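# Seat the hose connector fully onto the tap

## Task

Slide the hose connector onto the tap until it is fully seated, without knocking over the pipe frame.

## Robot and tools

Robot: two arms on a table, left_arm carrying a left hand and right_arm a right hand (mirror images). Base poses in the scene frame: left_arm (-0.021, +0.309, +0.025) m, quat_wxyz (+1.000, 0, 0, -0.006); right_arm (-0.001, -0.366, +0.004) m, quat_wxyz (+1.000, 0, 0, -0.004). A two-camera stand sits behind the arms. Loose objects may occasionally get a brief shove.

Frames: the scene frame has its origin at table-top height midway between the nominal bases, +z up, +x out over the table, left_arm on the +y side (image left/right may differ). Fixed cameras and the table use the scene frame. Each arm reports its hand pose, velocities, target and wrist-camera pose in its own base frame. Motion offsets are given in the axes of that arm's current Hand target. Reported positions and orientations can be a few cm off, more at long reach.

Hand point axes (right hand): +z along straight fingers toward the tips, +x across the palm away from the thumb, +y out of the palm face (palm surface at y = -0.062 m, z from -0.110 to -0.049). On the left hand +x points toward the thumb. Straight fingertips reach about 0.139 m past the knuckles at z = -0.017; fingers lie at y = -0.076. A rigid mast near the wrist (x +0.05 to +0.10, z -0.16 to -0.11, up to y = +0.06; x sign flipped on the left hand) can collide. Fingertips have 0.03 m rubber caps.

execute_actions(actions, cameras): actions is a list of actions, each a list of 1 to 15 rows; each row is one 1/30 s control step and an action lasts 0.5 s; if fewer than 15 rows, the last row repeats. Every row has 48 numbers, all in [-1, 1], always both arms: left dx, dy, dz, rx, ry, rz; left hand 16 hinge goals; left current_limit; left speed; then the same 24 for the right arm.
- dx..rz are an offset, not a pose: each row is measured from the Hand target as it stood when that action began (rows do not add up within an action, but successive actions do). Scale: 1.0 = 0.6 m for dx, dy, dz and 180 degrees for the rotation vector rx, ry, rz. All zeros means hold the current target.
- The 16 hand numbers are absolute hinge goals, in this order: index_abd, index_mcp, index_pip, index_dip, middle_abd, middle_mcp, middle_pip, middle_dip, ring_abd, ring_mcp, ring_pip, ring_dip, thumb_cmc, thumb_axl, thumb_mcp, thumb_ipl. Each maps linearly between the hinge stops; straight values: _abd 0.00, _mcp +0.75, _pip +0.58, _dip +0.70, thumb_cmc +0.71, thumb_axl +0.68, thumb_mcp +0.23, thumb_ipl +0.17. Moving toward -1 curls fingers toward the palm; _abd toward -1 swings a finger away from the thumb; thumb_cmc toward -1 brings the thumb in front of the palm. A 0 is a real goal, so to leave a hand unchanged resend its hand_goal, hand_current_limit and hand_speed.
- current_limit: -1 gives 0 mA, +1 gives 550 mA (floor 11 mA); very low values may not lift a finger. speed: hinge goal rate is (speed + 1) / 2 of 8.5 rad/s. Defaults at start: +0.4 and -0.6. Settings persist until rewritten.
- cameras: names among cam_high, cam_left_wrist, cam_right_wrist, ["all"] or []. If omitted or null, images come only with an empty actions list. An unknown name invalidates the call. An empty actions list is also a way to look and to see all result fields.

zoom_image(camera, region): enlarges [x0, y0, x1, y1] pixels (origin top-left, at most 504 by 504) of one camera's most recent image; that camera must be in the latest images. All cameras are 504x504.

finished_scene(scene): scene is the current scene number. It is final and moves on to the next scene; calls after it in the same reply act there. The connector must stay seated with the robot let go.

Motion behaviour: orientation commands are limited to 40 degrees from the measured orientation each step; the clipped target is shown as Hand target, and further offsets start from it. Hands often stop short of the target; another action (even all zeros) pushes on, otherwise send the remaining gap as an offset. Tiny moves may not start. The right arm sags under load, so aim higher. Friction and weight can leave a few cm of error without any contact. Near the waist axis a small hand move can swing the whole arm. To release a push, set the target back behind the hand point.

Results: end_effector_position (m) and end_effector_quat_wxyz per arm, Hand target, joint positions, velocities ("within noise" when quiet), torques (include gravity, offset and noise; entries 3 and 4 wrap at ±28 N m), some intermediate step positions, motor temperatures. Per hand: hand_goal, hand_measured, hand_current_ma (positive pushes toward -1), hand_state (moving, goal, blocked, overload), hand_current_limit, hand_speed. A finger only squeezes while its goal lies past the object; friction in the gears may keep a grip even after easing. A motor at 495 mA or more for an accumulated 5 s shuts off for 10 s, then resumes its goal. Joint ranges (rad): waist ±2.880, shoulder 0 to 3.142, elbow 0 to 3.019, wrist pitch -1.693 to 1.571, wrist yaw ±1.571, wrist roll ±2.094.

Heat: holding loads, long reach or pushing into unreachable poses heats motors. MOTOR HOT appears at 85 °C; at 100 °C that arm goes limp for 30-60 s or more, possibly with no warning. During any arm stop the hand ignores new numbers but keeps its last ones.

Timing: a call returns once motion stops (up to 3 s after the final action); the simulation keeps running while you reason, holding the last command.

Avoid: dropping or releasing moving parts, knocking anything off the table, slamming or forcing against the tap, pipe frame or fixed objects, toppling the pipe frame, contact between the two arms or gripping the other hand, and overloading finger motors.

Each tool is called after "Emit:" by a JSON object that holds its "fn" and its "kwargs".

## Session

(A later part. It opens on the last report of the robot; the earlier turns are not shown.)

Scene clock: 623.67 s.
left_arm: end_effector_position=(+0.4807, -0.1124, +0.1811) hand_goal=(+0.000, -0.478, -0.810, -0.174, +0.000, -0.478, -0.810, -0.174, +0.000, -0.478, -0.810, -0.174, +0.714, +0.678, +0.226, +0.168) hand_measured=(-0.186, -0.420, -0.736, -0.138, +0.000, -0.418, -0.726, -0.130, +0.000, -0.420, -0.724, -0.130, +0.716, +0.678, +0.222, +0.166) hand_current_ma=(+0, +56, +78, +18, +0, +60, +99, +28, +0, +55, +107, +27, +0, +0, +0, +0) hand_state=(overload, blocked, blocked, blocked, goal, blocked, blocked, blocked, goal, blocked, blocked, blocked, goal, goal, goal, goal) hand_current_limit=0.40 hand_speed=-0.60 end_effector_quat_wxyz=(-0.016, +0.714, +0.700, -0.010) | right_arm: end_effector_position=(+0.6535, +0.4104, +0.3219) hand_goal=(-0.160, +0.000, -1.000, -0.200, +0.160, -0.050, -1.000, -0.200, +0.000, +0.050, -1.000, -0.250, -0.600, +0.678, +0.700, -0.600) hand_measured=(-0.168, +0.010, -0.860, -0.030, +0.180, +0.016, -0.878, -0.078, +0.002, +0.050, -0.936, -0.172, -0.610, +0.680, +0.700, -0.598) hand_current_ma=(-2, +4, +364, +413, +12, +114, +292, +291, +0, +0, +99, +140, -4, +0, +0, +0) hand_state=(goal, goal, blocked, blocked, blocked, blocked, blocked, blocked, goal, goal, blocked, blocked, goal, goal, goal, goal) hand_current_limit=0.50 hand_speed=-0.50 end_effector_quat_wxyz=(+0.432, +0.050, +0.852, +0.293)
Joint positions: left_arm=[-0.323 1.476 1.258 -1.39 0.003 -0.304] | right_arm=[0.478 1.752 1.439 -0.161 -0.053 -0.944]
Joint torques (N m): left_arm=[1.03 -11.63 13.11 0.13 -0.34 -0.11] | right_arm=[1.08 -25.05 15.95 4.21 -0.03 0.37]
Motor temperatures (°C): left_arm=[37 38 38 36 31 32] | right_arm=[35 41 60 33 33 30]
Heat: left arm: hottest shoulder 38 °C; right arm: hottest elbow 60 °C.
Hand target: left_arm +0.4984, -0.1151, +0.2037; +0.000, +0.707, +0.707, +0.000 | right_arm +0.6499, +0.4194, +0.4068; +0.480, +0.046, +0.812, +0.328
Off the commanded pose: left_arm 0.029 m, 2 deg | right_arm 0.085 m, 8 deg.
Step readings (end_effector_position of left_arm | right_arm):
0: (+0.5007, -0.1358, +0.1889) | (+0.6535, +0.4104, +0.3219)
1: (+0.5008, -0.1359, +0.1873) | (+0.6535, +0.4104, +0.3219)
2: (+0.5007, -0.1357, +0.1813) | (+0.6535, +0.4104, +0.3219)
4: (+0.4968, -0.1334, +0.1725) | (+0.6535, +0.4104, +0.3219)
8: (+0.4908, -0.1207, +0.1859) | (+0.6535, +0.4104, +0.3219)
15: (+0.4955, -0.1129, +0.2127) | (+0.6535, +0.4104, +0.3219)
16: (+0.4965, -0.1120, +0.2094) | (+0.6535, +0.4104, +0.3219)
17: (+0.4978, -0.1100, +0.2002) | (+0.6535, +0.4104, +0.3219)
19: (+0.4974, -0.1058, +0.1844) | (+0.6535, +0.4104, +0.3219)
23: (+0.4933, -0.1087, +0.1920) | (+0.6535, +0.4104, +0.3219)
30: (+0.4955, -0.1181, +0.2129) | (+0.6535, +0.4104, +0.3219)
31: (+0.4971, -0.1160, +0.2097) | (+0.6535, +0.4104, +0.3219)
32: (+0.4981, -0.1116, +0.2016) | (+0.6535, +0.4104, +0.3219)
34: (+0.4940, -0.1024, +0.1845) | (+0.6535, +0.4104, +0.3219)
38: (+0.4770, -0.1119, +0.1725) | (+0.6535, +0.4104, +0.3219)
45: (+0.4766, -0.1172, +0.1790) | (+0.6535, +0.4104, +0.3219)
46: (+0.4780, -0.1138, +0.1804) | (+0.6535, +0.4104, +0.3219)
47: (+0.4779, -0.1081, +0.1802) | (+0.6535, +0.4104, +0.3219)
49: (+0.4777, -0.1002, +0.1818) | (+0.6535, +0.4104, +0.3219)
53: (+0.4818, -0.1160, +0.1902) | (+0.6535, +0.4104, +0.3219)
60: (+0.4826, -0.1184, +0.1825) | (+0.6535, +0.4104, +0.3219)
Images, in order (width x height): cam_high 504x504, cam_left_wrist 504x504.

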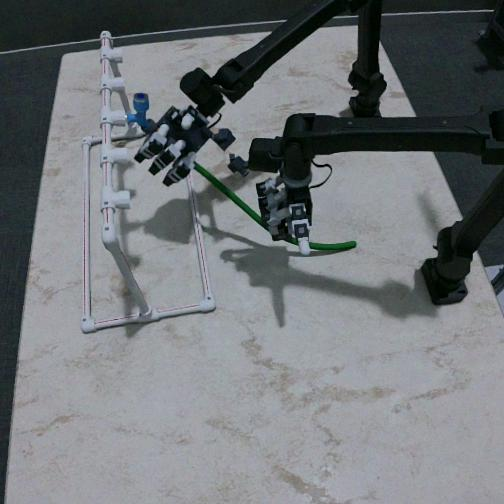

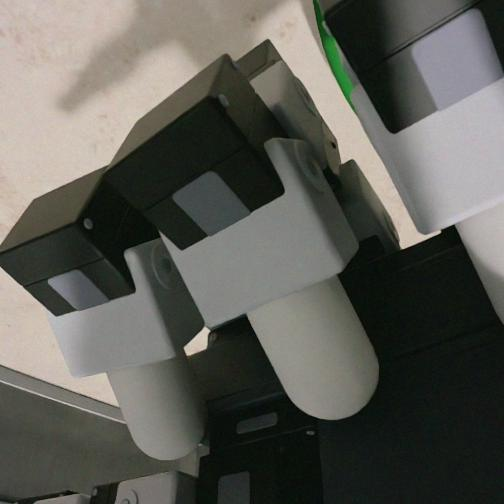

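Emit:
{"fn": "execute_actions", "kwargs": {"actions": [[[0,0,0.125,0,0,0,0,-0.479,-0.81,-0.174,0,-0.479,-0.81,-0.174,0,-0.479,-0.81,-0.174,0.714,0.678,0.226,0.168,0.4,-0.6,0,0,0,0,0,0,-0.16,0.0,-1,-0.2,0.16,-0.05,-1,-0.2,0,0.05,-1,-0.25,-0.6,0.678,0.7,-0.6,0.5,-0.5]],[[0,0,0.125,0,0,0,0,-0.479,-0.81,-0.174,0,-0.479,-0.81,-0.174,0,-0.479,-0.81,-0.174,0.714,0.678,0.226,0.168,0.4,-0.6,0,0,0,0,0,0,-0.16,0.0,-1,-0.2,0.16,-0.05,-1,-0.2,0,0.05,-1,-0.25,-0.6,0.678,0.7,-0.6,0.5,-0.5]],[[0,0.11,0,0,0,0,0,-0.479,-0.81,-0.174,0,-0.479,-0.81,-0.174,0,-0.479,-0.81,-0.174,0.714,0.678,0.226,0.168,0.4,-0.6,0,0,0,0,0,0,-0.16,0.0,-1,-0.2,0.16,-0.05,-1,-0.2,0,0.05,-1,-0.25,-0.6,0.678,0.7,-0.6,0.5,-0.5]],[[0,0.11,0,0,0,0,0,-0.479,-0.81,-0.174,0,-0.479,-0.81,-0.174,0,-0.479,-0.81,-0.174,0.714,0.678,0.226,0.168,0.4,-0.6,0,0,0,0,0,0,-0.16,0.0,-1,-0.2,0.16,-0.05,-1,-0.2,0,0.05,-1,-0.25,-0.6,0.678,0.7,-0.6,0.5,-0.5]]], "cameras": ["cam_high","cam_left_wrist"]}}

Scene clock: 626.93 s.
left_arm: end_effector_position=(+0.6101, -0.1100, +0.0381) hand_goal=(+0.000, -0.478, -0.810, -0.174, +0.000, -0.478, -0.810, -0.174, +0.000, -0.478, -0.810, -0.174, +0.714, +0.678, +0.226, +0.168) hand_measured=(-0.186, -0.420, -0.736, -0.138, +0.000, -0.418, -0.726, -0.130, +0.000, -0.420, -0.724, -0.130, +0.714, +0.678, +0.222, +0.166) hand_current_ma=(+0, +56, +78, +18, +0, +60, +99, +28, +0, +55, +107, +27, +0, +0, +0, +0) hand_state=(overload, blocked, blocked, blocked, goal, blocked, blocked, blocked, goal, blocked, blocked, blocked, goal, goal, goal, goal) hand_current_limit=0.40 hand_speed=-0.60 end_effector_quat_wxyz=(-0.015, +0.704, +0.710, -0.008) | right_arm: end_effector_position=(+0.6535, +0.4104, +0.3217) hand_goal=(-0.160, +0.000, -1.000, -0.200, +0.160, -0.050, -1.000, -0.200, +0.000, +0.050, -1.000, -0.250, -0.600, +0.678, +0.700, -0.600) hand_measured=(-0.168, +0.014, -0.860, -0.030, +0.180, +0.016, -0.876, -0.080, +0.002, +0.048, -0.932, -0.178, -0.610, +0.680, +0.700, -0.598) hand_current_ma=(-2, +8, +364, +412, +12, +114, +296, +288, +0, +0, +108, +123, -4, +0, +0, +0) hand_state=(goal, goal, blocked, blocked, blocked, blocked, blocked, blocked, goal, goal, blocked, blocked, goal, goal, goal, goal) hand_current_limit=0.50 hand_speed=-0.50 end_effector_quat_wxyz=(+0.433, +0.050, +0.852, +0.291)
Joint positions: left_arm=[-0.249 1.91 1.429 -1.123 -0.002 -0.258] | right_arm=[0.478 1.752 1.439 -0.161 -0.049 -0.946]
Joint torques (N m): left_arm=[0.91 -17.38 11.97 0.13 -0.16 0.16] | right_arm=[1.03 -25.11 15.95 4.22 -0.16 0.39]
Motor temperatures (°C): left_arm=[37 38 39 36 31 32] | right_arm=[35 41 59 33 33 30]
Heat: left arm: hottest elbow 39 °C; right arm: hottest elbow 59 °C.
Hand target: left_arm +0.6305, -0.1153, +0.0538; +0.000, +0.707, +0.707, +0.000 | right_arm +0.6500, +0.4193, +0.4068; +0.480, +0.046, +0.812, +0.328
Off the commanded pose: left_arm 0.026 m, 2 deg | right_arm 0.086 m, 8 deg.
Step readings (end_effector_position of left_arm | right_arm):
0: (+0.4807, -0.1124, +0.1811) | (+0.6535, +0.4104, +0.3219)
1: (+0.4810, -0.1124, +0.1812) | (+0.6535, +0.4104, +0.3219)
2: (+0.4832, -0.1131, +0.1813) | (+0.6535, +0.4104, +0.3219)
4: (+0.4924, -0.1161, +0.1784) | (+0.6535, +0.4104, +0.3219)
8: (+0.4953, -0.1170, +0.1532) | (+0.6535, +0.4104, +0.3219)
15: (+0.4946, -0.1167, +0.1265) | (+0.6535, +0.4104, +0.3219)
16: (+0.4953, -0.1168, +0.1263) | (+0.6535, +0.4104, +0.3219)
17: (+0.4975, -0.1175, +0.1248) | (+0.6535, +0.4104, +0.3219)
19: (+0.5005, -0.1185, +0.1145) | (+0.6535, +0.4104, +0.3219)
23: (+0.4948, -0.1165, +0.0794) | (+0.6535, +0.4106, +0.3219)
30: (+0.4959, -0.1160, +0.0583) | (+0.6535, +0.4105, +0.3218)
31: (+0.4960, -0.1157, +0.0582) | (+0.6535, +0.4105, +0.3218)
32: (+0.4969, -0.1146, +0.0575) | (+0.6535, +0.4105, +0.3217)
34: (+0.5047, -0.1124, +0.0537) | (+0.6535, +0.4105, +0.3217)
38: (+0.5318, -0.1075, +0.0433) | (+0.6535, +0.4104, +0.3217)
45: (+0.5413, -0.1052, +0.0374) | (+0.6535, +0.4104, +0.3217)
46: (+0.5420, -0.1055, +0.0382) | (+0.6535, +0.4104, +0.3217)
47: (+0.5442, -0.1060, +0.0388) | (+0.6535, +0.4104, +0.3217)
49: (+0.5594, -0.1077, +0.0411) | (+0.6535, +0.4104, +0.3217)
53: (+0.5984, -0.1120, +0.0453) | (+0.6535, +0.4104, +0.3217)
60: (+0.6097, -0.1097, +0.0390) | (+0.6535, +0.4104, +0.3217)
Images, in order (width x height): cam_high 504x504, cam_left_wrist 504x504.

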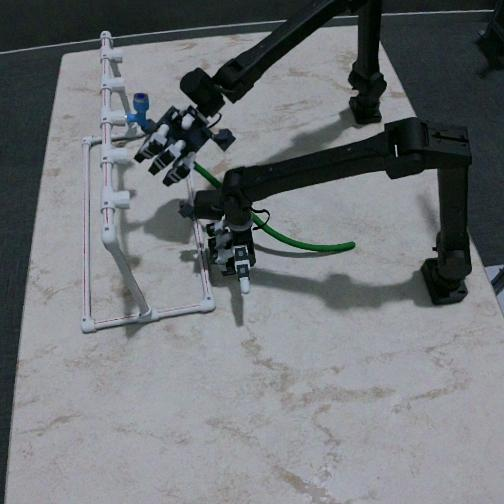

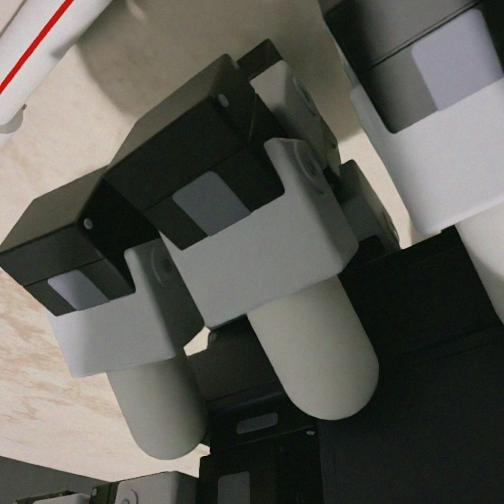

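Emit:
{"fn": "execute_actions", "kwargs": {"actions": [[[0,0.106,0,0,0,0,0,-0.479,-0.81,-0.174,0,-0.479,-0.81,-0.174,0,-0.479,-0.81,-0.174,0.714,0.678,0.226,0.168,0.4,-0.6,0,0,0,0,0,0,-0.16,0.0,-1,-0.2,0.16,-0.05,-1,-0.2,0,0.05,-1,-0.25,-0.6,0.678,0.7,-0.6,0.5,-0.5]],[[0,0.106,0,0,0,0,0,-0.479,-0.81,-0.174,0,-0.479,-0.81,-0.174,0,-0.479,-0.81,-0.174,0.714,0.678,0.226,0.168,0.4,-0.6,0,0,0,0,0,0,-0.16,0.0,-1,-0.2,0.16,-0.05,-1,-0.2,0,0.05,-1,-0.25,-0.6,0.678,0.7,-0.6,0.5,-0.5]]], "cameras": ["cam_high","cam_left_wrist"]}}

Emit:
{"fn": "zoom_image", "kwargs": {"camera": "cam_high", "region": [120, 160, 260, 330]}}

Scene clock: 629.33 s.
left_arm: end_effector_position=(+0.7391, -0.1129, +0.0361) hand_goal=(+0.000, -0.478, -0.810, -0.174, +0.000, -0.478, -0.810, -0.174, +0.000, -0.478, -0.810, -0.174, +0.714, +0.678, +0.226, +0.168) hand_measured=(-0.186, -0.420, -0.736, -0.138, +0.000, -0.418, -0.726, -0.130, +0.000, -0.420, -0.724, -0.130, +0.714, +0.678, +0.222, +0.166) hand_current_ma=(+0, +56, +78, +18, +0, +60, +99, +28, +0, +55, +107, +27, +0, +0, +0, +0) hand_state=(overload, blocked, blocked, blocked, goal, blocked, blocked, blocked, goal, blocked, blocked, blocked, goal, goal, goal, goal) hand_current_limit=0.40 hand_speed=-0.60 end_effector_quat_wxyz=(-0.016, +0.704, +0.710, -0.009) | right_arm: end_effector_position=(+0.6535, +0.4104, +0.3217) hand_goal=(-0.160, +0.000, -1.000, -0.200, +0.160, -0.050, -1.000, -0.200, +0.000, +0.050, -1.000, -0.250, -0.600, +0.678, +0.700, -0.600) hand_measured=(-0.168, +0.014, -0.860, -0.030, +0.180, +0.016, -0.876, -0.080, +0.002, +0.048, -0.932, -0.178, -0.610, +0.680, +0.700, -0.598) hand_current_ma=(-2, +8, +364, +413, +12, +114, +296, +288, +0, +0, +108, +123, -4, +0, +0, +0) hand_state=(goal, goal, blocked, blocked, blocked, blocked, blocked, blocked, goal, goal, blocked, blocked, goal, goal, goal, goal) hand_current_limit=0.50 hand_speed=-0.50 end_effector_quat_wxyz=(+0.433, +0.050, +0.852, +0.291)
Joint positions: left_arm=[-0.205 2.235 1.969 -1.341 -0.002 -0.213] | right_arm=[0.478 1.752 1.439 -0.161 -0.049 -0.946]
Joint torques (N m): left_arm=[1.08 -22.59 12.98 0.16 -0.16 0.15] | right_arm=[1.03 -25.17 15.98 4.21 -0.16 0.39]
Motor temperatures (°C): left_arm=[37 38 39 36 30 32] | right_arm=[35 41 59 33 33 30]
Heat: left arm: hottest elbow 39 °C; right arm: hottest elbow 59 °C.
Hand target: left_arm +0.7577, -0.1151, +0.0538; +0.000, +0.707, +0.707, +0.000 | right_arm +0.6500, +0.4193, +0.4068; +0.480, +0.046, +0.812, +0.328
Off the commanded pose: left_arm 0.026 m, 2 deg | right_arm 0.086 m, 8 deg.
Step readings (end_effector_position of left_arm | right_arm):
0: (+0.6101, -0.1100, +0.0381) | (+0.6535, +0.4104, +0.3217)
1: (+0.6105, -0.1101, +0.0383) | (+0.6535, +0.4104, +0.3217)
2: (+0.6128, -0.1103, +0.0388) | (+0.6535, +0.4104, +0.3217)
4: (+0.6270, -0.1125, +0.0410) | (+0.6535, +0.4104, +0.3217)
8: (+0.6641, -0.1161, +0.0444) | (+0.6535, +0.4104, +0.3217)
15: (+0.6730, -0.1115, +0.0369) | (+0.6535, +0.4104, +0.3217)
16: (+0.6732, -0.1116, +0.0362) | (+0.6535, +0.4104, +0.3217)
17: (+0.6758, -0.1115, +0.0362) | (+0.6535, +0.4104, +0.3217)
19: (+0.6912, -0.1137, +0.0381) | (+0.6535, +0.4104, +0.3217)
23: (+0.7271, -0.1174, +0.0429) | (+0.6535, +0.4104, +0.3217)
30: (+0.7379, -0.1132, +0.0366) | (+0.6535, +0.4104, +0.3217)
Images, in order (width x height): cam_high 504x504, cam_left_wrist 504x504.

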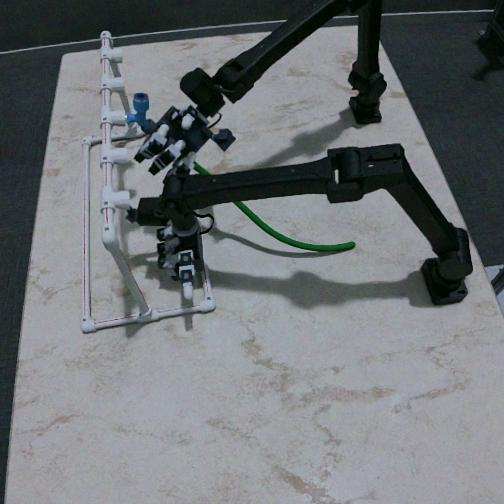

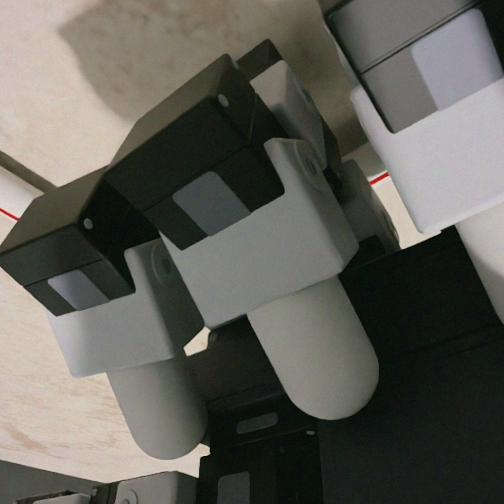

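Scaled by 2.965 from the camera's 504x504 image, which has a finer 720x720 frame.

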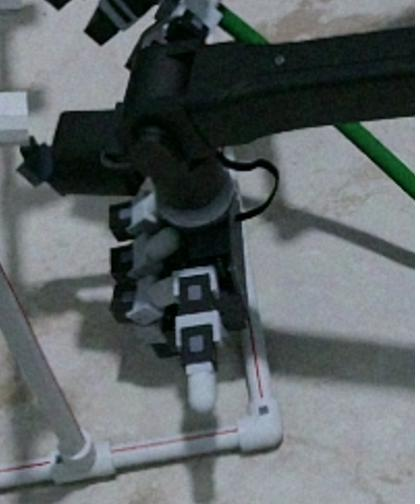

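Emit:
{"fn": "execute_actions", "kwargs": {"actions": [[[0,0,0.06,0,0,0,0,-0.479,-0.81,-0.174,0,-0.479,-0.81,-0.174,0,-0.479,-0.81,-0.174,0.714,0.678,0.226,0.168,0.4,-0.6,0,0,0,0,0,0,-0.16,0.0,-1,-0.2,0.16,-0.05,-1,-0.2,0,0.05,-1,-0.25,-0.6,0.678,0.7,-0.6,0.5,-0.5]],[[0,0,0.05,0,0,0,0,-0.479,-0.81,-0.174,0,-0.479,-0.81,-0.174,0,-0.479,-0.81,-0.174,0.714,0.678,0.226,0.168,0.4,-0.6,0,0,0,0,0,0,-0.16,0.0,-1,-0.2,0.16,-0.05,-1,-0.2,0,0.05,-1,-0.25,-0.6,0.678,0.7,-0.6,0.5,-0.5]]], "cameras": ["cam_high","cam_left_wrist"]}}

Scene clock: 631.13 s.
left_arm: end_effector_position=(+0.7598, -0.1178, +0.0123) hand_goal=(+0.000, -0.478, -0.810, -0.174, +0.000, -0.478, -0.810, -0.174, +0.000, -0.478, -0.810, -0.174, +0.714, +0.678, +0.226, +0.168) hand_measured=(-0.186, -0.420, -0.736, -0.138, +0.000, -0.418, -0.726, -0.130, +0.000, -0.420, -0.724, -0.130, +0.714, +0.678, +0.222, +0.166) hand_current_ma=(+0, +56, +78, +18, +0, +60, +99, +28, +0, +54, +107, +27, +0, +0, +0, +0) hand_state=(overload, blocked, blocked, blocked, goal, blocked, blocked, blocked, goal, blocked, blocked, blocked, goal, goal, goal, goal) hand_current_limit=0.40 hand_speed=-0.60 end_effector_quat_wxyz=(+0.011, +0.705, +0.709, +0.007) | right_arm: end_effector_position=(+0.6535, +0.4104, +0.3217) hand_goal=(-0.160, +0.000, -1.000, -0.200, +0.160, -0.050, -1.000, -0.200, +0.000, +0.050, -1.000, -0.250, -0.600, +0.678, +0.700, -0.600) hand_measured=(-0.168, +0.014, -0.860, -0.030, +0.180, +0.016, -0.876, -0.080, +0.002, +0.048, -0.932, -0.178, -0.610, +0.680, +0.700, -0.598) hand_current_ma=(-2, +8, +364, +413, +12, +114, +296, +288, +0, +0, +108, +123, -4, +0, +0, +0) hand_state=(goal, goal, blocked, blocked, blocked, blocked, blocked, blocked, goal, goal, blocked, blocked, goal, goal, goal, goal) hand_current_limit=0.50 hand_speed=-0.50 end_effector_quat_wxyz=(+0.433, +0.050, +0.852, +0.291)
Joint positions: left_arm=[-0.205 2.278 1.969 -1.236 0 -0.211] | right_arm=[0.478 1.752 1.439 -0.161 -0.049 -0.946]
Joint torques (N m): left_arm=[1.03 -21.25 7.35 0.95 -0.23 0.14] | right_arm=[0.97 -25.05 15.92 4.19 -0.15 0.38]
Motor temperatures (°C): left_arm=[37 38 39 36 30 32] | right_arm=[35 41 59 33 33 30]
Heat: left arm: hottest elbow 39 °C; right arm: hottest elbow 59 °C.
Hand target: left_arm +0.7576, -0.1153, -0.0124; +0.000, +0.707, +0.707, +0.000 | right_arm +0.6500, +0.4193, +0.4068; +0.480, +0.046, +0.812, +0.328
Off the commanded pose: left_arm 0.025 m, 1 deg | right_arm 0.086 m, 8 deg.
Step readings (end_effector_position of left_arm | right_arm):
0: (+0.7390, -0.1129, +0.0361) | (+0.6535, +0.4104, +0.3217)
1: (+0.7389, -0.1129, +0.0358) | (+0.6535, +0.4104, +0.3217)
2: (+0.7393, -0.1130, +0.0356) | (+0.6535, +0.4104, +0.3217)
4: (+0.7424, -0.1136, +0.0341) | (+0.6535, +0.4104, +0.3217)
8: (+0.7469, -0.1146, +0.0253) | (+0.6535, +0.4104, +0.3217)
15: (+0.7467, -0.1147, +0.0122) | (+0.6535, +0.4104, +0.3217)
16: (+0.7470, -0.1149, +0.0122) | (+0.6535, +0.4104, +0.3217)
17: (+0.7480, -0.1151, +0.0125) | (+0.6535, +0.4104, +0.3217)
19: (+0.7526, -0.1160, +0.0126) | (+0.6535, +0.4104, +0.3217)
23: (+0.7579, -0.1174, +0.0122) | (+0.6535, +0.4104, +0.3217)
30: (+0.7597, -0.1178, +0.0123) | (+0.6535, +0.4104, +0.3217)
Images, in order (width x height): cam_high 504x504, cam_left_wrist 504x504.

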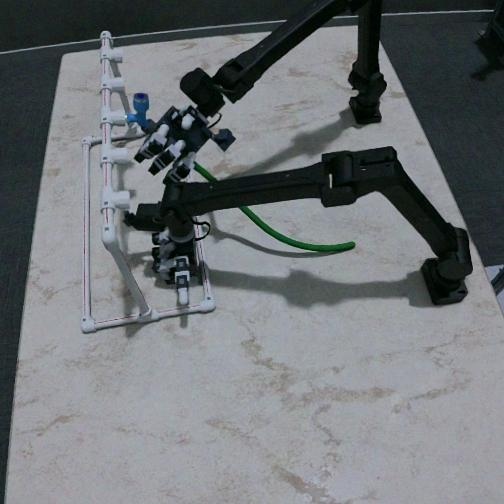

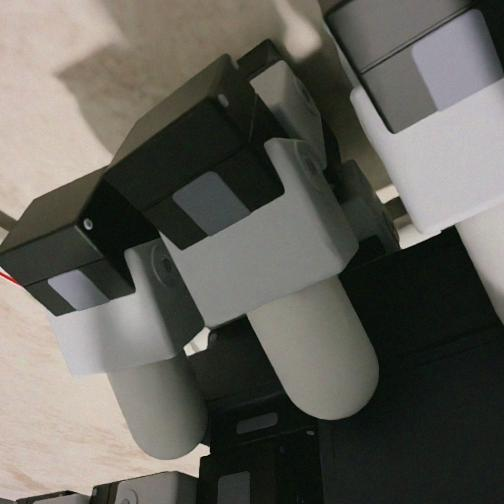

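Emit:
{"fn": "execute_actions", "kwargs": {"actions": [[[0,-0.06,0,0,0,0,0,-0.479,-0.81,-0.174,0,-0.479,-0.81,-0.174,0,-0.479,-0.81,-0.174,0.714,0.678,0.226,0.168,0.4,-0.6,0,0,0,0,0,0,-0.16,0.0,-1,-0.2,0.16,-0.05,-1,-0.2,0,0.05,-1,-0.25,-0.6,0.678,0.7,-0.6,0.5,-0.5]],[[0,-0.05,0,0,0,0,0,-0.479,-0.81,-0.174,0,-0.479,-0.81,-0.174,0,-0.479,-0.81,-0.174,0.714,0.678,0.226,0.168,0.4,-0.6,0,0,0,0,0,0,-0.16,0.0,-1,-0.2,0.16,-0.05,-1,-0.2,0,0.05,-1,-0.25,-0.6,0.678,0.7,-0.6,0.5,-0.5]]], "cameras": ["cam_high","cam_left_wrist"]}}

Emit:
{"fn": "zoom_image", "kwargs": {"camera": "cam_high", "region": [120, 160, 260, 330]}}

Scene clock: 633.87 s.
left_arm: end_effector_position=(+0.7103, -0.1100, +0.0101) hand_goal=(+0.000, -0.478, -0.810, -0.174, +0.000, -0.478, -0.810, -0.174, +0.000, -0.478, -0.810, -0.174, +0.714, +0.678, +0.226, +0.168) hand_measured=(-0.186, -0.420, -0.736, -0.138, +0.000, -0.418, -0.726, -0.130, +0.000, -0.420, -0.724, -0.130, +0.714, +0.678, +0.222, +0.166) hand_current_ma=(+0, +56, +78, +18, +0, +60, +99, +28, +0, +53, +107, +27, +0, +0, +0, +0) hand_state=(overload, blocked, blocked, blocked, goal, blocked, blocked, blocked, goal, blocked, blocked, blocked, goal, goal, goal, goal) hand_current_limit=0.40 hand_speed=-0.60 end_effector_quat_wxyz=(+0.023, +0.703, +0.711, +0.014) | right_arm: end_effector_position=(+0.6532, +0.4110, +0.3217) hand_goal=(-0.160, +0.000, -1.000, -0.200, +0.160, -0.050, -1.000, -0.200, +0.000, +0.050, -1.000, -0.250, -0.600, +0.678, +0.700, -0.600) hand_measured=(-0.168, +0.010, -0.860, -0.030, +0.180, +0.016, -0.876, -0.080, +0.002, +0.048, -0.932, -0.178, -0.610, +0.680, +0.700, -0.598) hand_current_ma=(-2, +5, +364, +412, +12, +114, +296, +288, +0, +0, +108, +123, -4, +0, +0, +0) hand_state=(goal, goal, blocked, blocked, blocked, blocked, blocked, blocked, goal, goal, blocked, blocked, goal, goal, goal, goal) hand_current_limit=0.50 hand_speed=-0.50 end_effector_quat_wxyz=(+0.433, +0.049, +0.852, +0.291)
Joint positions: left_arm=[-0.21 2.131 1.693 -1.078 0 -0.222] | right_arm=[0.479 1.752 1.439 -0.161 -0.05 -0.946]
Joint torques (N m): left_arm=[-0.21 -20.89 4.85 0.16 -0.26 0.04] | right_arm=[0.97 -25.11 15.95 4.18 -0.15 0.39]
Motor temperatures (°C): left_arm=[37 38 39 36 30 32] | right_arm=[35 41 59 33 33 30]
Heat: left arm: hottest elbow 39 °C; right arm: hottest elbow 59 °C.
Hand target: left_arm +0.6916, -0.1152, -0.0123; +0.000, +0.707, +0.707, +0.000 | right_arm +0.6500, +0.4193, +0.4068; +0.480, +0.046, +0.812, +0.328
Off the commanded pose: left_arm 0.030 m, 3 deg | right_arm 0.086 m, 8 deg.
Step readings (end_effector_position of left_arm | right_arm):
0: (+0.7598, -0.1178, +0.0123) | (+0.6535, +0.4104, +0.3217)
1: (+0.7596, -0.1178, +0.0116) | (+0.6535, +0.4104, +0.3217)
2: (+0.7584, -0.1176, +0.0106) | (+0.6535, +0.4104, +0.3217)
4: (+0.7529, -0.1165, +0.0108) | (+0.6535, +0.4104, +0.3217)
8: (+0.7391, -0.1136, +0.0106) | (+0.6535, +0.4104, +0.3217)
15: (+0.7363, -0.1131, +0.0105) | (+0.6535, +0.4104, +0.3217)
16: (+0.7359, -0.1130, +0.0103) | (+0.6535, +0.4104, +0.3217)
17: (+0.7347, -0.1130, +0.0102) | (+0.6535, +0.4104, +0.3217)
19: (+0.7263, -0.1118, +0.0104) | (+0.6535, +0.4104, +0.3217)
23: (+0.7113, -0.1104, +0.0101) | (+0.6533, +0.4107, +0.3217)
30: (+0.7104, -0.1101, +0.0101) | (+0.6532, +0.4110, +0.3217)
Images, in order (width x height): cam_high 504x504, cam_left_wrist 504x504.

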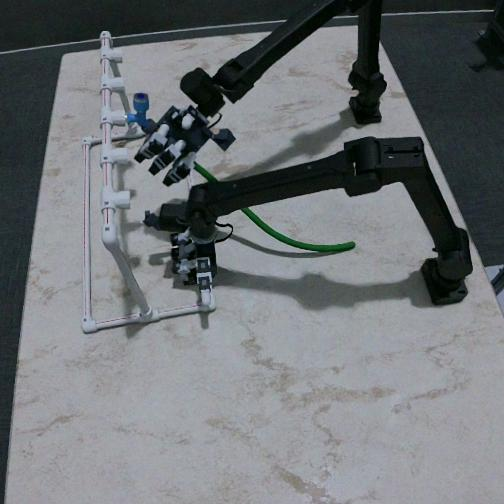

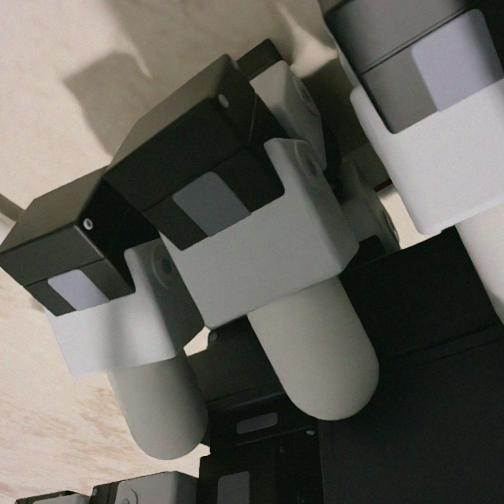

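Scaled by 2.965 from the camera's 504x504 image, which has a finer 720x720 frame.

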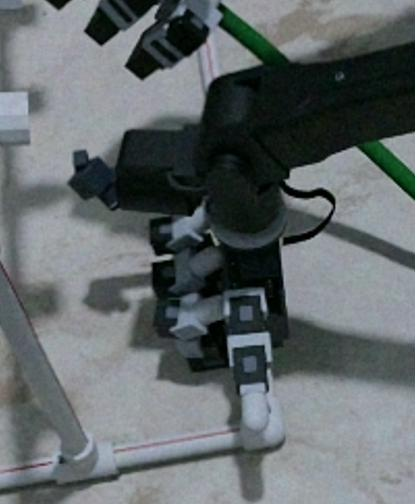

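Emit:
{"fn": "execute_actions", "kwargs": {"actions": [[[0,-0.01,0.03,0,0,0,0,-0.479,-0.81,-0.174,0,-0.479,-0.81,-0.174,0,-0.479,-0.81,-0.174,0.714,0.678,0.226,0.168,0.4,-0.6,-0.0253,0.0078,0.0013,0,0,0,-0.16,0.0,-1,-0.2,0.16,-0.05,-1,-0.2,0,0.05,-1,-0.25,-0.6,0.678,0.7,-0.6,0.6,-0.5]],[[0,-0.02,0.02,0,0,0,0,-0.479,-0.81,-0.174,0,-0.479,-0.81,-0.174,0,-0.479,-0.81,-0.174,0.714,0.678,0.226,0.168,0.4,-0.6,-0.0253,0.0078,0.0013,0,0,0,-0.16,0.0,-1,-0.2,0.16,-0.05,-1,-0.2,0,0.05,-1,-0.25,-0.6,0.678,0.7,-0.6,0.6,-0.5]]], "cameras": ["cam_high","cam_right_wrist"]}}

Emit:
{"fn": "zoom_image", "kwargs": {"camera": "cam_high", "region": [60, 10, 260, 330]}}

Emit:
{"fn": "zoom_image", "kwargs": {"camera": "cam_right_wrist", "region": [200, 160, 504, 460]}}

Scene clock: 635.97 s.
left_arm: end_effector_position=(+0.7077, -0.1102, +0.0103) hand_goal=(+0.000, -0.478, -0.810, -0.174, +0.000, -0.478, -0.810, -0.174, +0.000, -0.478, -0.810, -0.174, +0.714, +0.678, +0.226, +0.168) hand_measured=(-0.186, -0.420, -0.736, -0.138, +0.000, -0.418, -0.726, -0.130, +0.000, -0.420, -0.724, -0.130, +0.714, +0.678, +0.222, +0.166) hand_current_ma=(+0, +56, +78, +18, +0, +59, +99, +28, +0, +53, +107, +27, +0, +0, +0, +0) hand_state=(overload, blocked, blocked, blocked, goal, blocked, blocked, blocked, goal, blocked, blocked, blocked, goal, goal, goal, goal) hand_current_limit=0.40 hand_speed=-0.60 end_effector_quat_wxyz=(+0.047, +0.699, +0.713, +0.033) | right_arm: end_effector_position=(+0.6512, +0.4110, +0.3196) hand_goal=(-0.160, +0.000, -1.000, -0.200, +0.160, -0.050, -1.000, -0.200, +0.000, +0.050, -1.000, -0.250, -0.600, +0.678, +0.700, -0.600) hand_measured=(-0.168, +0.008, -0.860, -0.030, +0.180, +0.016, -0.876, -0.080, +0.002, +0.048, -0.932, -0.178, -0.610, +0.680, +0.700, -0.598) hand_current_ma=(-2, +3, +364, +440, +12, +114, +296, +288, +0, +0, +108, +123, -4, +0, +0, +0) hand_state=(goal, goal, blocked, blocked, blocked, blocked, blocked, blocked, goal, goal, blocked, blocked, goal, goal, goal, goal) hand_current_limit=0.60 hand_speed=-0.50 end_effector_quat_wxyz=(+0.419, +0.047, +0.860, +0.289)
Joint positions: left_arm=[-0.213 2.098 1.617 -0.976 -0.005 -0.232] | right_arm=[0.477 1.749 1.449 -0.204 -0.062 -0.946]
Joint torques (N m): left_arm=[-0.44 -17.79 3.3 -0.12 -0.05 0.09] | right_arm=[-0.26 -25.11 20.78 3.18 -0.3 0.31]
Motor temperatures (°C): left_arm=[37 39 39 36 30 32] | right_arm=[35 42 59 33 33 30]
Heat: left arm: hottest shoulder 39 °C; right arm: hottest elbow 59 °C.
Hand target: left_arm +0.6736, -0.1151, -0.0423; +0.000, +0.707, +0.707, +0.000 | right_arm +0.6653, +0.4155, +0.4344; +0.480, +0.046, +0.813, +0.328
Off the commanded pose: left_arm 0.063 m, 7 deg | right_arm 0.116 m, 10 deg.
Step readings (end_effector_position of left_arm | right_arm):
0: (+0.7104, -0.1101, +0.0101) | (+0.6532, +0.4110, +0.3217)
1: (+0.7104, -0.1101, +0.0100) | (+0.6532, +0.4110, +0.3217)
2: (+0.7102, -0.1100, +0.0100) | (+0.6531, +0.4110, +0.3217)
4: (+0.7098, -0.1100, +0.0098) | (+0.6529, +0.4111, +0.3211)
8: (+0.7095, -0.1102, +0.0099) | (+0.6522, +0.4112, +0.3204)
15: (+0.7093, -0.1103, +0.0098) | (+0.6520, +0.4111, +0.3202)
16: (+0.7091, -0.1103, +0.0096) | (+0.6520, +0.4111, +0.3201)
17: (+0.7088, -0.1105, +0.0095) | (+0.6517, +0.4112, +0.3199)
19: (+0.7084, -0.1106, +0.0097) | (+0.6515, +0.4111, +0.3199)
23: (+0.7080, -0.1103, +0.0101) | (+0.6512, +0.4112, +0.3197)
30: (+0.7077, -0.1102, +0.0101) | (+0.6512, +0.4111, +0.3198)
Images, in order (width x height): cam_high 504x504, cam_right_wrist 504x504.

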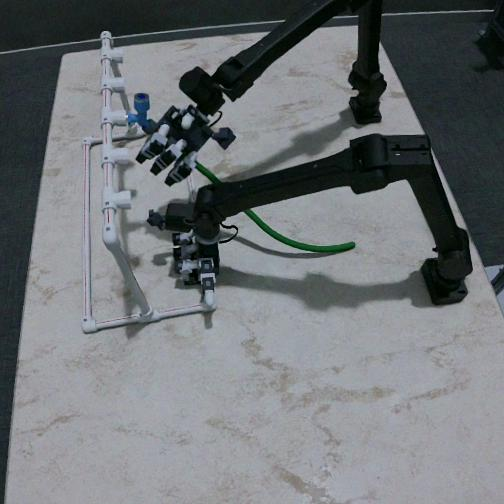

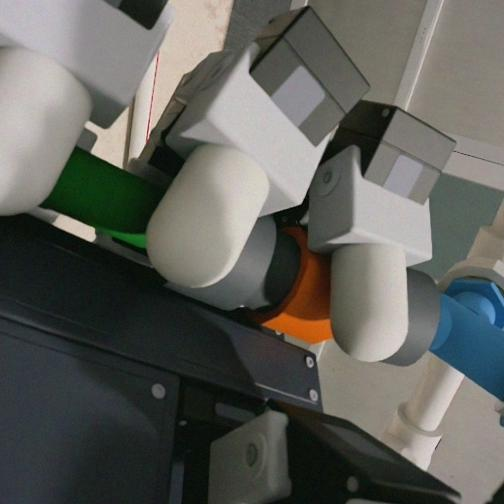

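Scaled by 1.575 from the camera's 504x504 image, which has a finer 720x720 frame.

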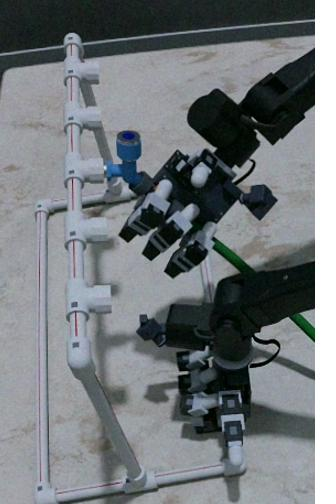

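Scaled by 1.658 from the camera's 504x504 image, which has a finer 720x720 frame.

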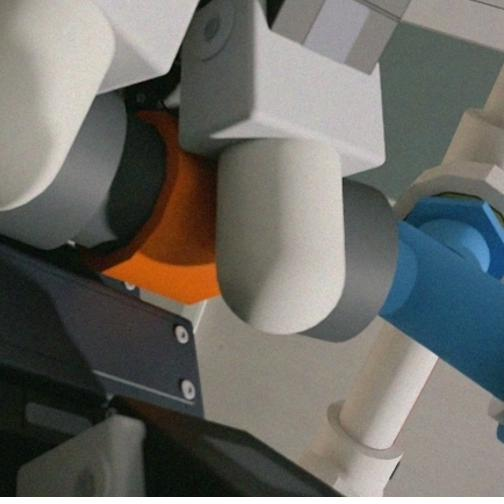

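Emit:
{"fn": "execute_actions", "kwargs": {"actions": [[[0,0,0,0,0,0,0,-0.479,-0.81,-0.174,0,-0.479,-0.81,-0.174,0,-0.479,-0.81,-0.174,0.714,0.678,0.226,0.168,0.4,-0.6,0.002,0,-0.0029,-0.0077,0.006,-0.0054,-0.16,0.0,-1,-0.2,0.16,-0.05,-1,-0.2,0,0.05,-1,-0.25,-0.6,0.678,0.7,-0.6,0.6,-0.5]],[[0,0,0,0,0,0,0,-0.479,-0.81,-0.174,0,-0.479,-0.81,-0.174,0,-0.479,-0.81,-0.174,0.714,0.678,0.226,0.168,0.4,-0.6,0.002,0,-0.0029,-0.0077,0.006,-0.0054,-0.16,0.0,-1,-0.2,0.16,-0.05,-1,-0.2,0,0.05,-1,-0.25,-0.6,0.678,0.7,-0.6,0.6,-0.5]]], "cameras": ["cam_high","cam_right_wrist"]}}

Emit:
{"fn": "zoom_image", "kwargs": {"camera": "cam_right_wrist", "region": [200, 160, 504, 460]}}

Scene clock: 638.57 s.
left_arm: end_effector_position=(+0.7072, -0.1101, +0.0102) hand_goal=(+0.000, -0.478, -0.810, -0.174, +0.000, -0.478, -0.810, -0.174, +0.000, -0.478, -0.810, -0.174, +0.714, +0.678, +0.226, +0.168) hand_measured=(-0.186, -0.420, -0.736, -0.138, +0.000, -0.418, -0.726, -0.130, +0.000, -0.420, -0.724, -0.130, +0.714, +0.678, +0.222, +0.166) hand_current_ma=(+0, +56, +78, +18, +0, +59, +99, +28, +0, +53, +107, +27, +0, +0, +0, +0) hand_state=(overload, blocked, blocked, blocked, goal, blocked, blocked, blocked, goal, blocked, blocked, blocked, goal, goal, goal, goal) hand_current_limit=0.40 hand_speed=-0.60 end_effector_quat_wxyz=(+0.046, +0.699, +0.712, +0.033) | right_arm: end_effector_position=(+0.6460, +0.4109, +0.3208) hand_goal=(-0.160, +0.000, -1.000, -0.200, +0.160, -0.050, -1.000, -0.200, +0.000, +0.050, -1.000, -0.250, -0.600, +0.678, +0.700, -0.600) hand_measured=(-0.168, +0.010, -0.860, -0.030, +0.180, +0.016, -0.876, -0.080, +0.002, +0.050, -0.932, -0.178, -0.610, +0.680, +0.700, -0.598) hand_current_ma=(-2, +5, +364, +440, +12, +114, +296, +288, +0, +0, +108, +123, -4, +0, +0, +0) hand_state=(goal, goal, blocked, blocked, blocked, blocked, blocked, blocked, goal, goal, blocked, blocked, goal, goal, goal, goal) hand_current_limit=0.60 hand_speed=-0.50 end_effector_quat_wxyz=(+0.405, +0.023, +0.861, +0.307)
Joint positions: left_arm=[-0.214 2.097 1.616 -0.976 -0.006 -0.232] | right_arm=[0.461 1.749 1.452 -0.212 -0.14 -0.974]
Joint torques (N m): left_arm=[-0.38 -17.67 3.38 -0.2 -0.01 0.09] | right_arm=[-0.44 -24.82 20.98 3.14 -0.37 0.18]
Motor temperatures (°C): left_arm=[37 39 39 36 30 32] | right_arm=[35 42 60 33 33 30]
Heat: left arm: hottest shoulder 39 °C; right arm: hottest elbow 60 °C.
Hand target: left_arm +0.6736, -0.1152, -0.0424; +0.000, +0.707, +0.707, +0.000 | right_arm +0.6611, +0.4148, +0.4339; +0.471, +0.014, +0.814, +0.340
Off the commanded pose: left_arm 0.063 m, 7 deg | right_arm 0.114 m, 10 deg.
Step readings (end_effector_position of left_arm | right_arm):
0: (+0.7077, -0.1102, +0.0103) | (+0.6512, +0.4110, +0.3196)
1: (+0.7077, -0.1102, +0.0103) | (+0.6510, +0.4112, +0.3197)
2: (+0.7077, -0.1101, +0.0103) | (+0.6507, +0.4112, +0.3198)
4: (+0.7076, -0.1101, +0.0101) | (+0.6498, +0.4110, +0.3200)
8: (+0.7076, -0.1101, +0.0101) | (+0.6490, +0.4111, +0.3202)
15: (+0.7076, -0.1101, +0.0101) | (+0.6487, +0.4111, +0.3202)
16: (+0.7076, -0.1101, +0.0101) | (+0.6487, +0.4110, +0.3203)
17: (+0.7076, -0.1100, +0.0104) | (+0.6481, +0.4112, +0.3204)
19: (+0.7076, -0.1103, +0.0104) | (+0.6474, +0.4108, +0.3207)
23: (+0.7073, -0.1102, +0.0103) | (+0.6464, +0.4108, +0.3209)
30: (+0.7072, -0.1101, +0.0102) | (+0.6460, +0.4108, +0.3208)
Images, in order (width x height): cam_high 504x504, cam_right_wrist 504x504.

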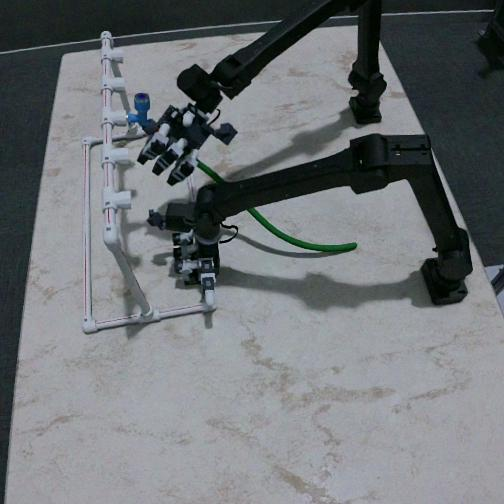

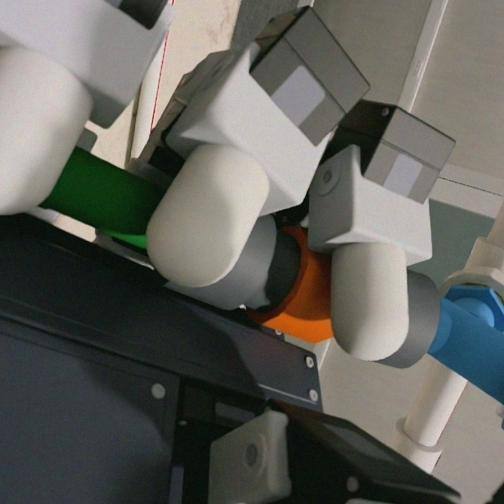

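Scaled by 1.658 from the camera's 504x504 image, which has a finer 720x720 frame.

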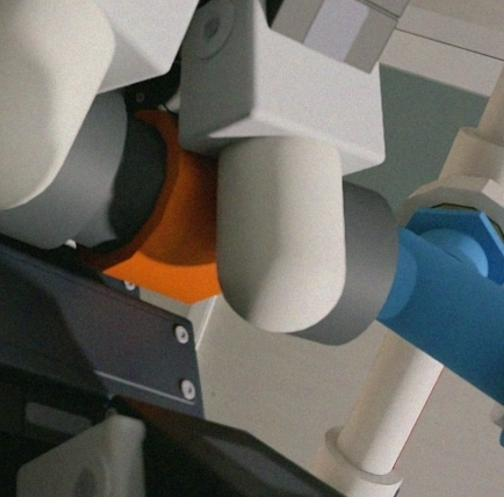

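Emit:
{"fn": "execute_actions", "kwargs": {"actions": [[[0,-0.015,0.02,0,0,0,0,-0.479,-0.81,-0.174,0,-0.479,-0.81,-0.174,0,-0.479,-0.81,-0.174,0.714,0.678,0.226,0.168,0.4,-0.6,-0.0253,0.0078,0.0013,-0.002,-0.007,0.0025,-0.16,0.0,-1,-0.2,0.16,-0.05,-1,-0.2,0,0.05,-1,-0.25,-0.6,0.678,0.7,-0.6,0.65,-0.5]],[[0,-0.015,0.01,0,0,0,0,-0.479,-0.81,-0.174,0,-0.479,-0.81,-0.174,0,-0.479,-0.81,-0.174,0.714,0.678,0.226,0.168,0.4,-0.6,-0.0253,0.0078,0.0013,-0.002,-0.007,0.0025,-0.16,0.0,-1,-0.2,0.16,-0.05,-1,-0.2,0,0.05,-1,-0.25,-0.6,0.678,0.7,-0.6,0.65,-0.5]]], "cameras": ["cam_high","cam_right_wrist"]}}

Emit:
{"fn": "zoom_image", "kwargs": {"camera": "cam_high", "region": [60, 10, 260, 330]}}

Emit:
{"fn": "zoom_image", "kwargs": {"camera": "cam_right_wrist", "region": [200, 160, 504, 460]}}

Scene clock: 642.30 s.
left_arm: end_effector_position=(+0.7030, -0.1087, +0.0127) hand_goal=(+0.000, -0.478, -0.810, -0.174, +0.000, -0.478, -0.810, -0.174, +0.000, -0.478, -0.810, -0.174, +0.714, +0.678, +0.226, +0.168) hand_measured=(-0.186, -0.420, -0.736, -0.138, +0.000, -0.418, -0.726, -0.130, +0.000, -0.420, -0.724, -0.130, +0.714, +0.678, +0.222, +0.166) hand_current_ma=(+0, +56, +78, +18, +0, +59, +99, +28, +0, +53, +107, +27, +0, +0, +0, +0) hand_state=(overload, blocked, blocked, blocked, goal, blocked, blocked, blocked, goal, blocked, blocked, blocked, goal, goal, goal, goal) hand_current_limit=0.40 hand_speed=-0.60 end_effector_quat_wxyz=(+0.064, +0.696, +0.713, +0.048) | right_arm: end_effector_position=(+0.6479, +0.4080, +0.3217) hand_goal=(-0.160, +0.000, -1.000, -0.200, +0.160, -0.050, -1.000, -0.200, +0.000, +0.050, -1.000, -0.250, -0.600, +0.678, +0.700, -0.600) hand_measured=(-0.168, +0.006, -0.860, -0.030, +0.180, +0.016, -0.876, -0.080, +0.002, +0.052, -0.932, -0.178, -0.610, +0.680, +0.700, -0.598) hand_current_ma=(-2, +2, +364, +454, +12, +114, +296, +288, +0, +0, +108, +123, -4, +0, +0, +0) hand_state=(goal, goal, blocked, blocked, blocked, blocked, blocked, blocked, goal, goal, blocked, blocked, goal, goal, goal, goal) hand_current_limit=0.65 hand_speed=-0.50 end_effector_quat_wxyz=(+0.404, +0.025, +0.862, +0.306)
Joint positions: left_arm=[-0.216 2.066 1.553 -0.898 -0.014 -0.238] | right_arm=[0.456 1.749 1.457 -0.221 -0.143 -0.975]
Joint torques (N m): left_arm=[-0.67 -15.97 1.91 -0.64 0.27 0.1] | right_arm=[-0.79 -25.11 23.57 3.71 -0.07 0.38]
Motor temperatures (°C): left_arm=[37 39 38 36 30 32] | right_arm=[35 43 62 33 33 30]
Heat: left arm: hottest shoulder 39 °C; right arm: hottest elbow 62 °C.
Hand target: left_arm +0.6558, -0.1153, -0.0601; +0.000, +0.707, +0.707, +0.000 | right_arm +0.6762, +0.4121, +0.4616; +0.486, +0.025, +0.801, +0.349
Off the commanded pose: left_arm 0.087 m, 9 deg | right_arm 0.143 m, 13 deg.
Step readings (end_effector_position of left_arm | right_arm):
0: (+0.7072, -0.1101, +0.0102) | (+0.6460, +0.4109, +0.3208)
1: (+0.7072, -0.1101, +0.0103) | (+0.6460, +0.4109, +0.3208)
2: (+0.7068, -0.1103, +0.0102) | (+0.6461, +0.4107, +0.3210)
4: (+0.7064, -0.1101, +0.0107) | (+0.6462, +0.4107, +0.3213)
8: (+0.7059, -0.1101, +0.0113) | (+0.6469, +0.4098, +0.3214)
15: (+0.7058, -0.1099, +0.0115) | (+0.6473, +0.4093, +0.3215)
16: (+0.7056, -0.1099, +0.0115) | (+0.6473, +0.4093, +0.3217)
17: (+0.7056, -0.1100, +0.0117) | (+0.6475, +0.4091, +0.3218)
19: (+0.7048, -0.1098, +0.0120) | (+0.6483, +0.4078, +0.3217)
23: (+0.7030, -0.1087, +0.0124) | (+0.6480, +0.4079, +0.3218)
30: (+0.7027, -0.1087, +0.0123) | (+0.6479, +0.4080, +0.3217)
Images, in order (width x height): cam_high 504x504, cam_right_wrist 504x504.

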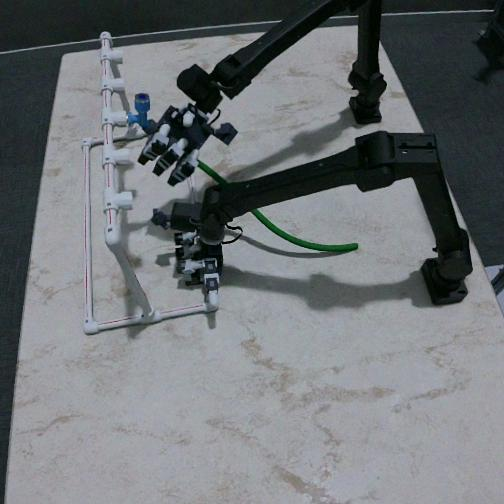

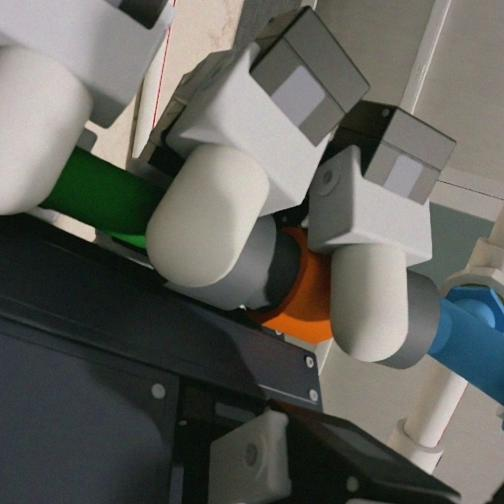

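Scaled by 1.575 from the camera's 504x504 image, which has a finer 720x720 frame.

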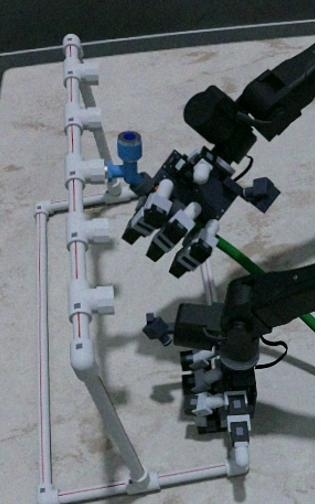

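Scaled by 1.658 from the camera's 504x504 image, which has a finer 720x720 frame.

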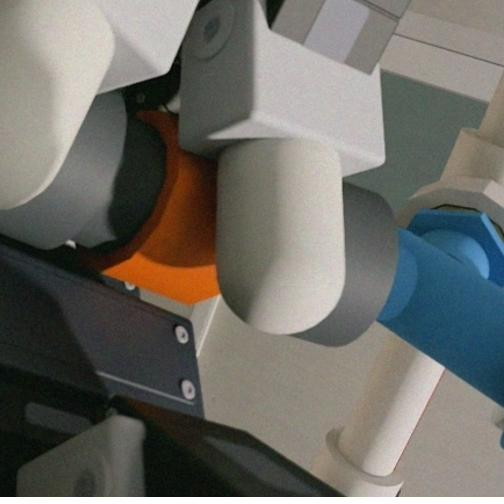

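Emit:
{"fn": "execute_actions", "kwargs": {"actions": [[[0,0,0,0,0,0,0,-0.479,-0.81,-0.174,0,-0.479,-0.81,-0.174,0,-0.479,-0.81,-0.174,0.714,0.678,0.226,0.168,0.4,-0.6,-0.0253,0.0078,0.0013,-0.005,-0.015,0.006,-0.16,0.0,-1,-0.2,0.16,-0.05,-1,-0.2,0,0.05,-1,-0.25,-0.6,0.678,0.7,-0.6,0.65,-0.5]],[[0,0,0,0,0,0,0,-0.479,-0.81,-0.174,0,-0.479,-0.81,-0.174,0,-0.479,-0.81,-0.174,0.714,0.678,0.226,0.168,0.4,-0.6,-0.0253,0.0078,0.0013,-0.002,-0.007,0.0025,-0.16,0.0,-1,-0.2,0.16,-0.05,-1,-0.2,0,0.05,-1,-0.25,-0.6,0.678,0.7,-0.6,0.65,-0.5]]], "cameras": ["cam_high","cam_right_wrist"]}}

Emit:
{"fn": "zoom_image", "kwargs": {"camera": "cam_high", "region": [60, 10, 260, 330]}}

Emit:
{"fn": "zoom_image", "kwargs": {"camera": "cam_right_wrist", "region": [200, 160, 504, 460]}}

Scene clock: 644.63 s.
left_arm: end_effector_position=(+0.7028, -0.1087, +0.0125) hand_goal=(+0.000, -0.478, -0.810, -0.174, +0.000, -0.478, -0.810, -0.174, +0.000, -0.478, -0.810, -0.174, +0.714, +0.678, +0.226, +0.168) hand_measured=(-0.186, -0.420, -0.736, -0.138, +0.000, -0.418, -0.726, -0.130, +0.000, -0.420, -0.724, -0.130, +0.714, +0.678, +0.222, +0.166) hand_current_ma=(+0, +56, +78, +18, +0, +59, +99, +28, +0, +53, +107, +27, +0, +0, +0, +0) hand_state=(overload, blocked, blocked, blocked, goal, blocked, blocked, blocked, goal, blocked, blocked, blocked, goal, goal, goal, goal) hand_current_limit=0.40 hand_speed=-0.60 end_effector_quat_wxyz=(+0.064, +0.696, +0.713, +0.048) | right_arm: end_effector_position=(+0.6486, +0.4075, +0.3220) hand_goal=(-0.160, +0.000, -1.000, -0.200, +0.160, -0.050, -1.000, -0.200, +0.000, +0.050, -1.000, -0.250, -0.600, +0.678, +0.700, -0.600) hand_measured=(-0.168, +0.006, -0.860, -0.030, +0.180, +0.016, -0.876, -0.080, +0.002, +0.052, -0.932, -0.178, -0.610, +0.680, +0.700, -0.598) hand_current_ma=(-2, +2, +364, +454, +12, +114, +296, +288, +0, +0, +108, +123, -4, +0, +0, +0) hand_state=(goal, goal, blocked, blocked, blocked, blocked, blocked, blocked, goal, goal, blocked, blocked, goal, goal, goal, goal) hand_current_limit=0.65 hand_speed=-0.50 end_effector_quat_wxyz=(+0.405, +0.026, +0.862, +0.305)
Joint positions: left_arm=[-0.216 2.066 1.553 -0.898 -0.014 -0.238] | right_arm=[0.456 1.749 1.457 -0.221 -0.139 -0.973]
Joint torques (N m): left_arm=[-0.67 -15.91 1.91 -0.62 0.27 0.1] | right_arm=[-1.38 -25.88 24.39 5.81 0.21 0.71]
Motor temperatures (°C): left_arm=[37 39 38 36 30 32] | right_arm=[35 44 63 33 33 30]
Heat: left arm: hottest shoulder 39 °C; right arm: hottest elbow 63 °C.
Hand target: left_arm +0.6557, -0.1152, -0.0602; +0.000, +0.707, +0.707, +0.000 | right_arm +0.6901, +0.4078, +0.4899; +0.509, +0.043, +0.779, +0.363
Off the commanded pose: left_arm 0.087 m, 9 deg | right_arm 0.173 m, 17 deg.
Step readings (end_effector_position of left_arm | right_arm):
0: (+0.7028, -0.1087, +0.0125) | (+0.6479, +0.4080, +0.3217)
1: (+0.7028, -0.1087, +0.0125) | (+0.6479, +0.4080, +0.3217)
2: (+0.7028, -0.1087, +0.0125) | (+0.6479, +0.4080, +0.3217)
4: (+0.7028, -0.1087, +0.0125) | (+0.6482, +0.4077, +0.3216)
8: (+0.7028, -0.1087, +0.0125) | (+0.6484, +0.4076, +0.3216)
15: (+0.7028, -0.1087, +0.0125) | (+0.6484, +0.4076, +0.3216)
16: (+0.7028, -0.1087, +0.0125) | (+0.6484, +0.4076, +0.3216)
17: (+0.7028, -0.1087, +0.0125) | (+0.6485, +0.4075, +0.3216)
19: (+0.7028, -0.1087, +0.0125) | (+0.6485, +0.4075, +0.3218)
23: (+0.7028, -0.1087, +0.0125) | (+0.6486, +0.4075, +0.3220)
30: (+0.7028, -0.1087, +0.0125) | (+0.6486, +0.4075, +0.3220)
Images, in order (width x height): cam_high 504x504, cam_right_wrist 504x504.

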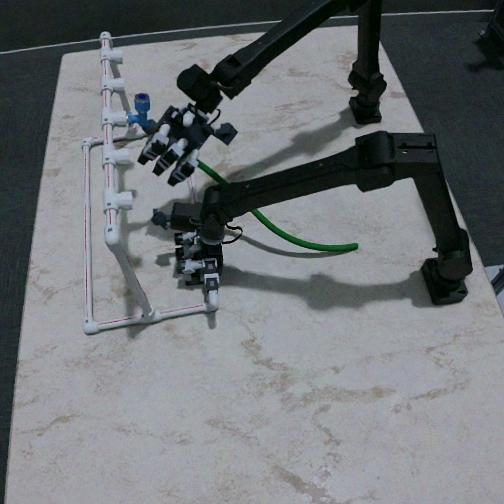

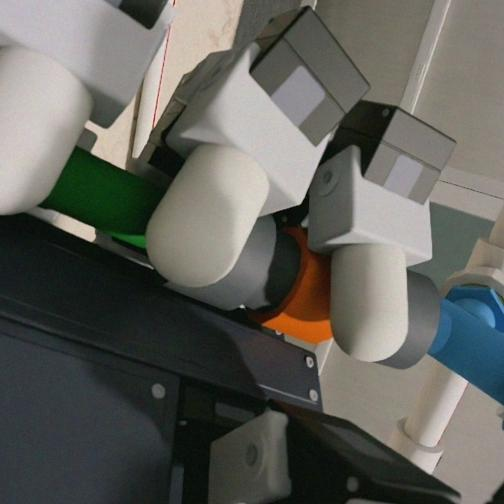

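Scaled by 1.575 from the camera's 504x504 image, which has a finer 720x720 frame.

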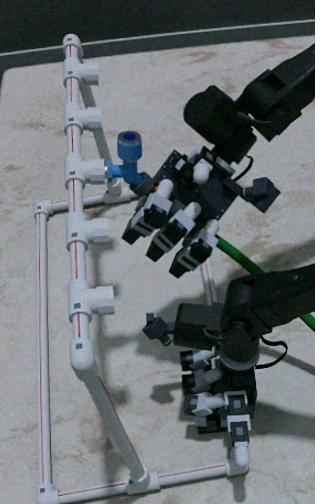

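Scaled by 1.658 from the camera's 504x504 image, which has a finer 720x720 frame.

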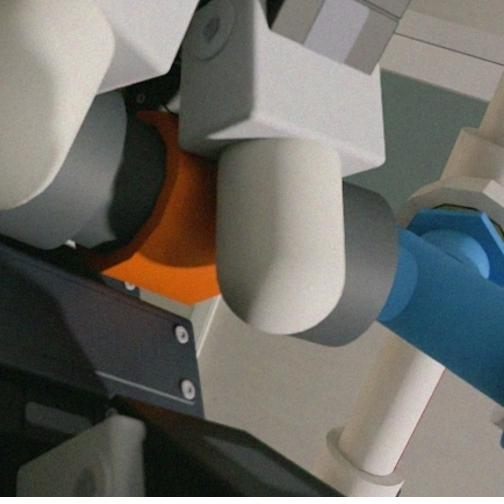

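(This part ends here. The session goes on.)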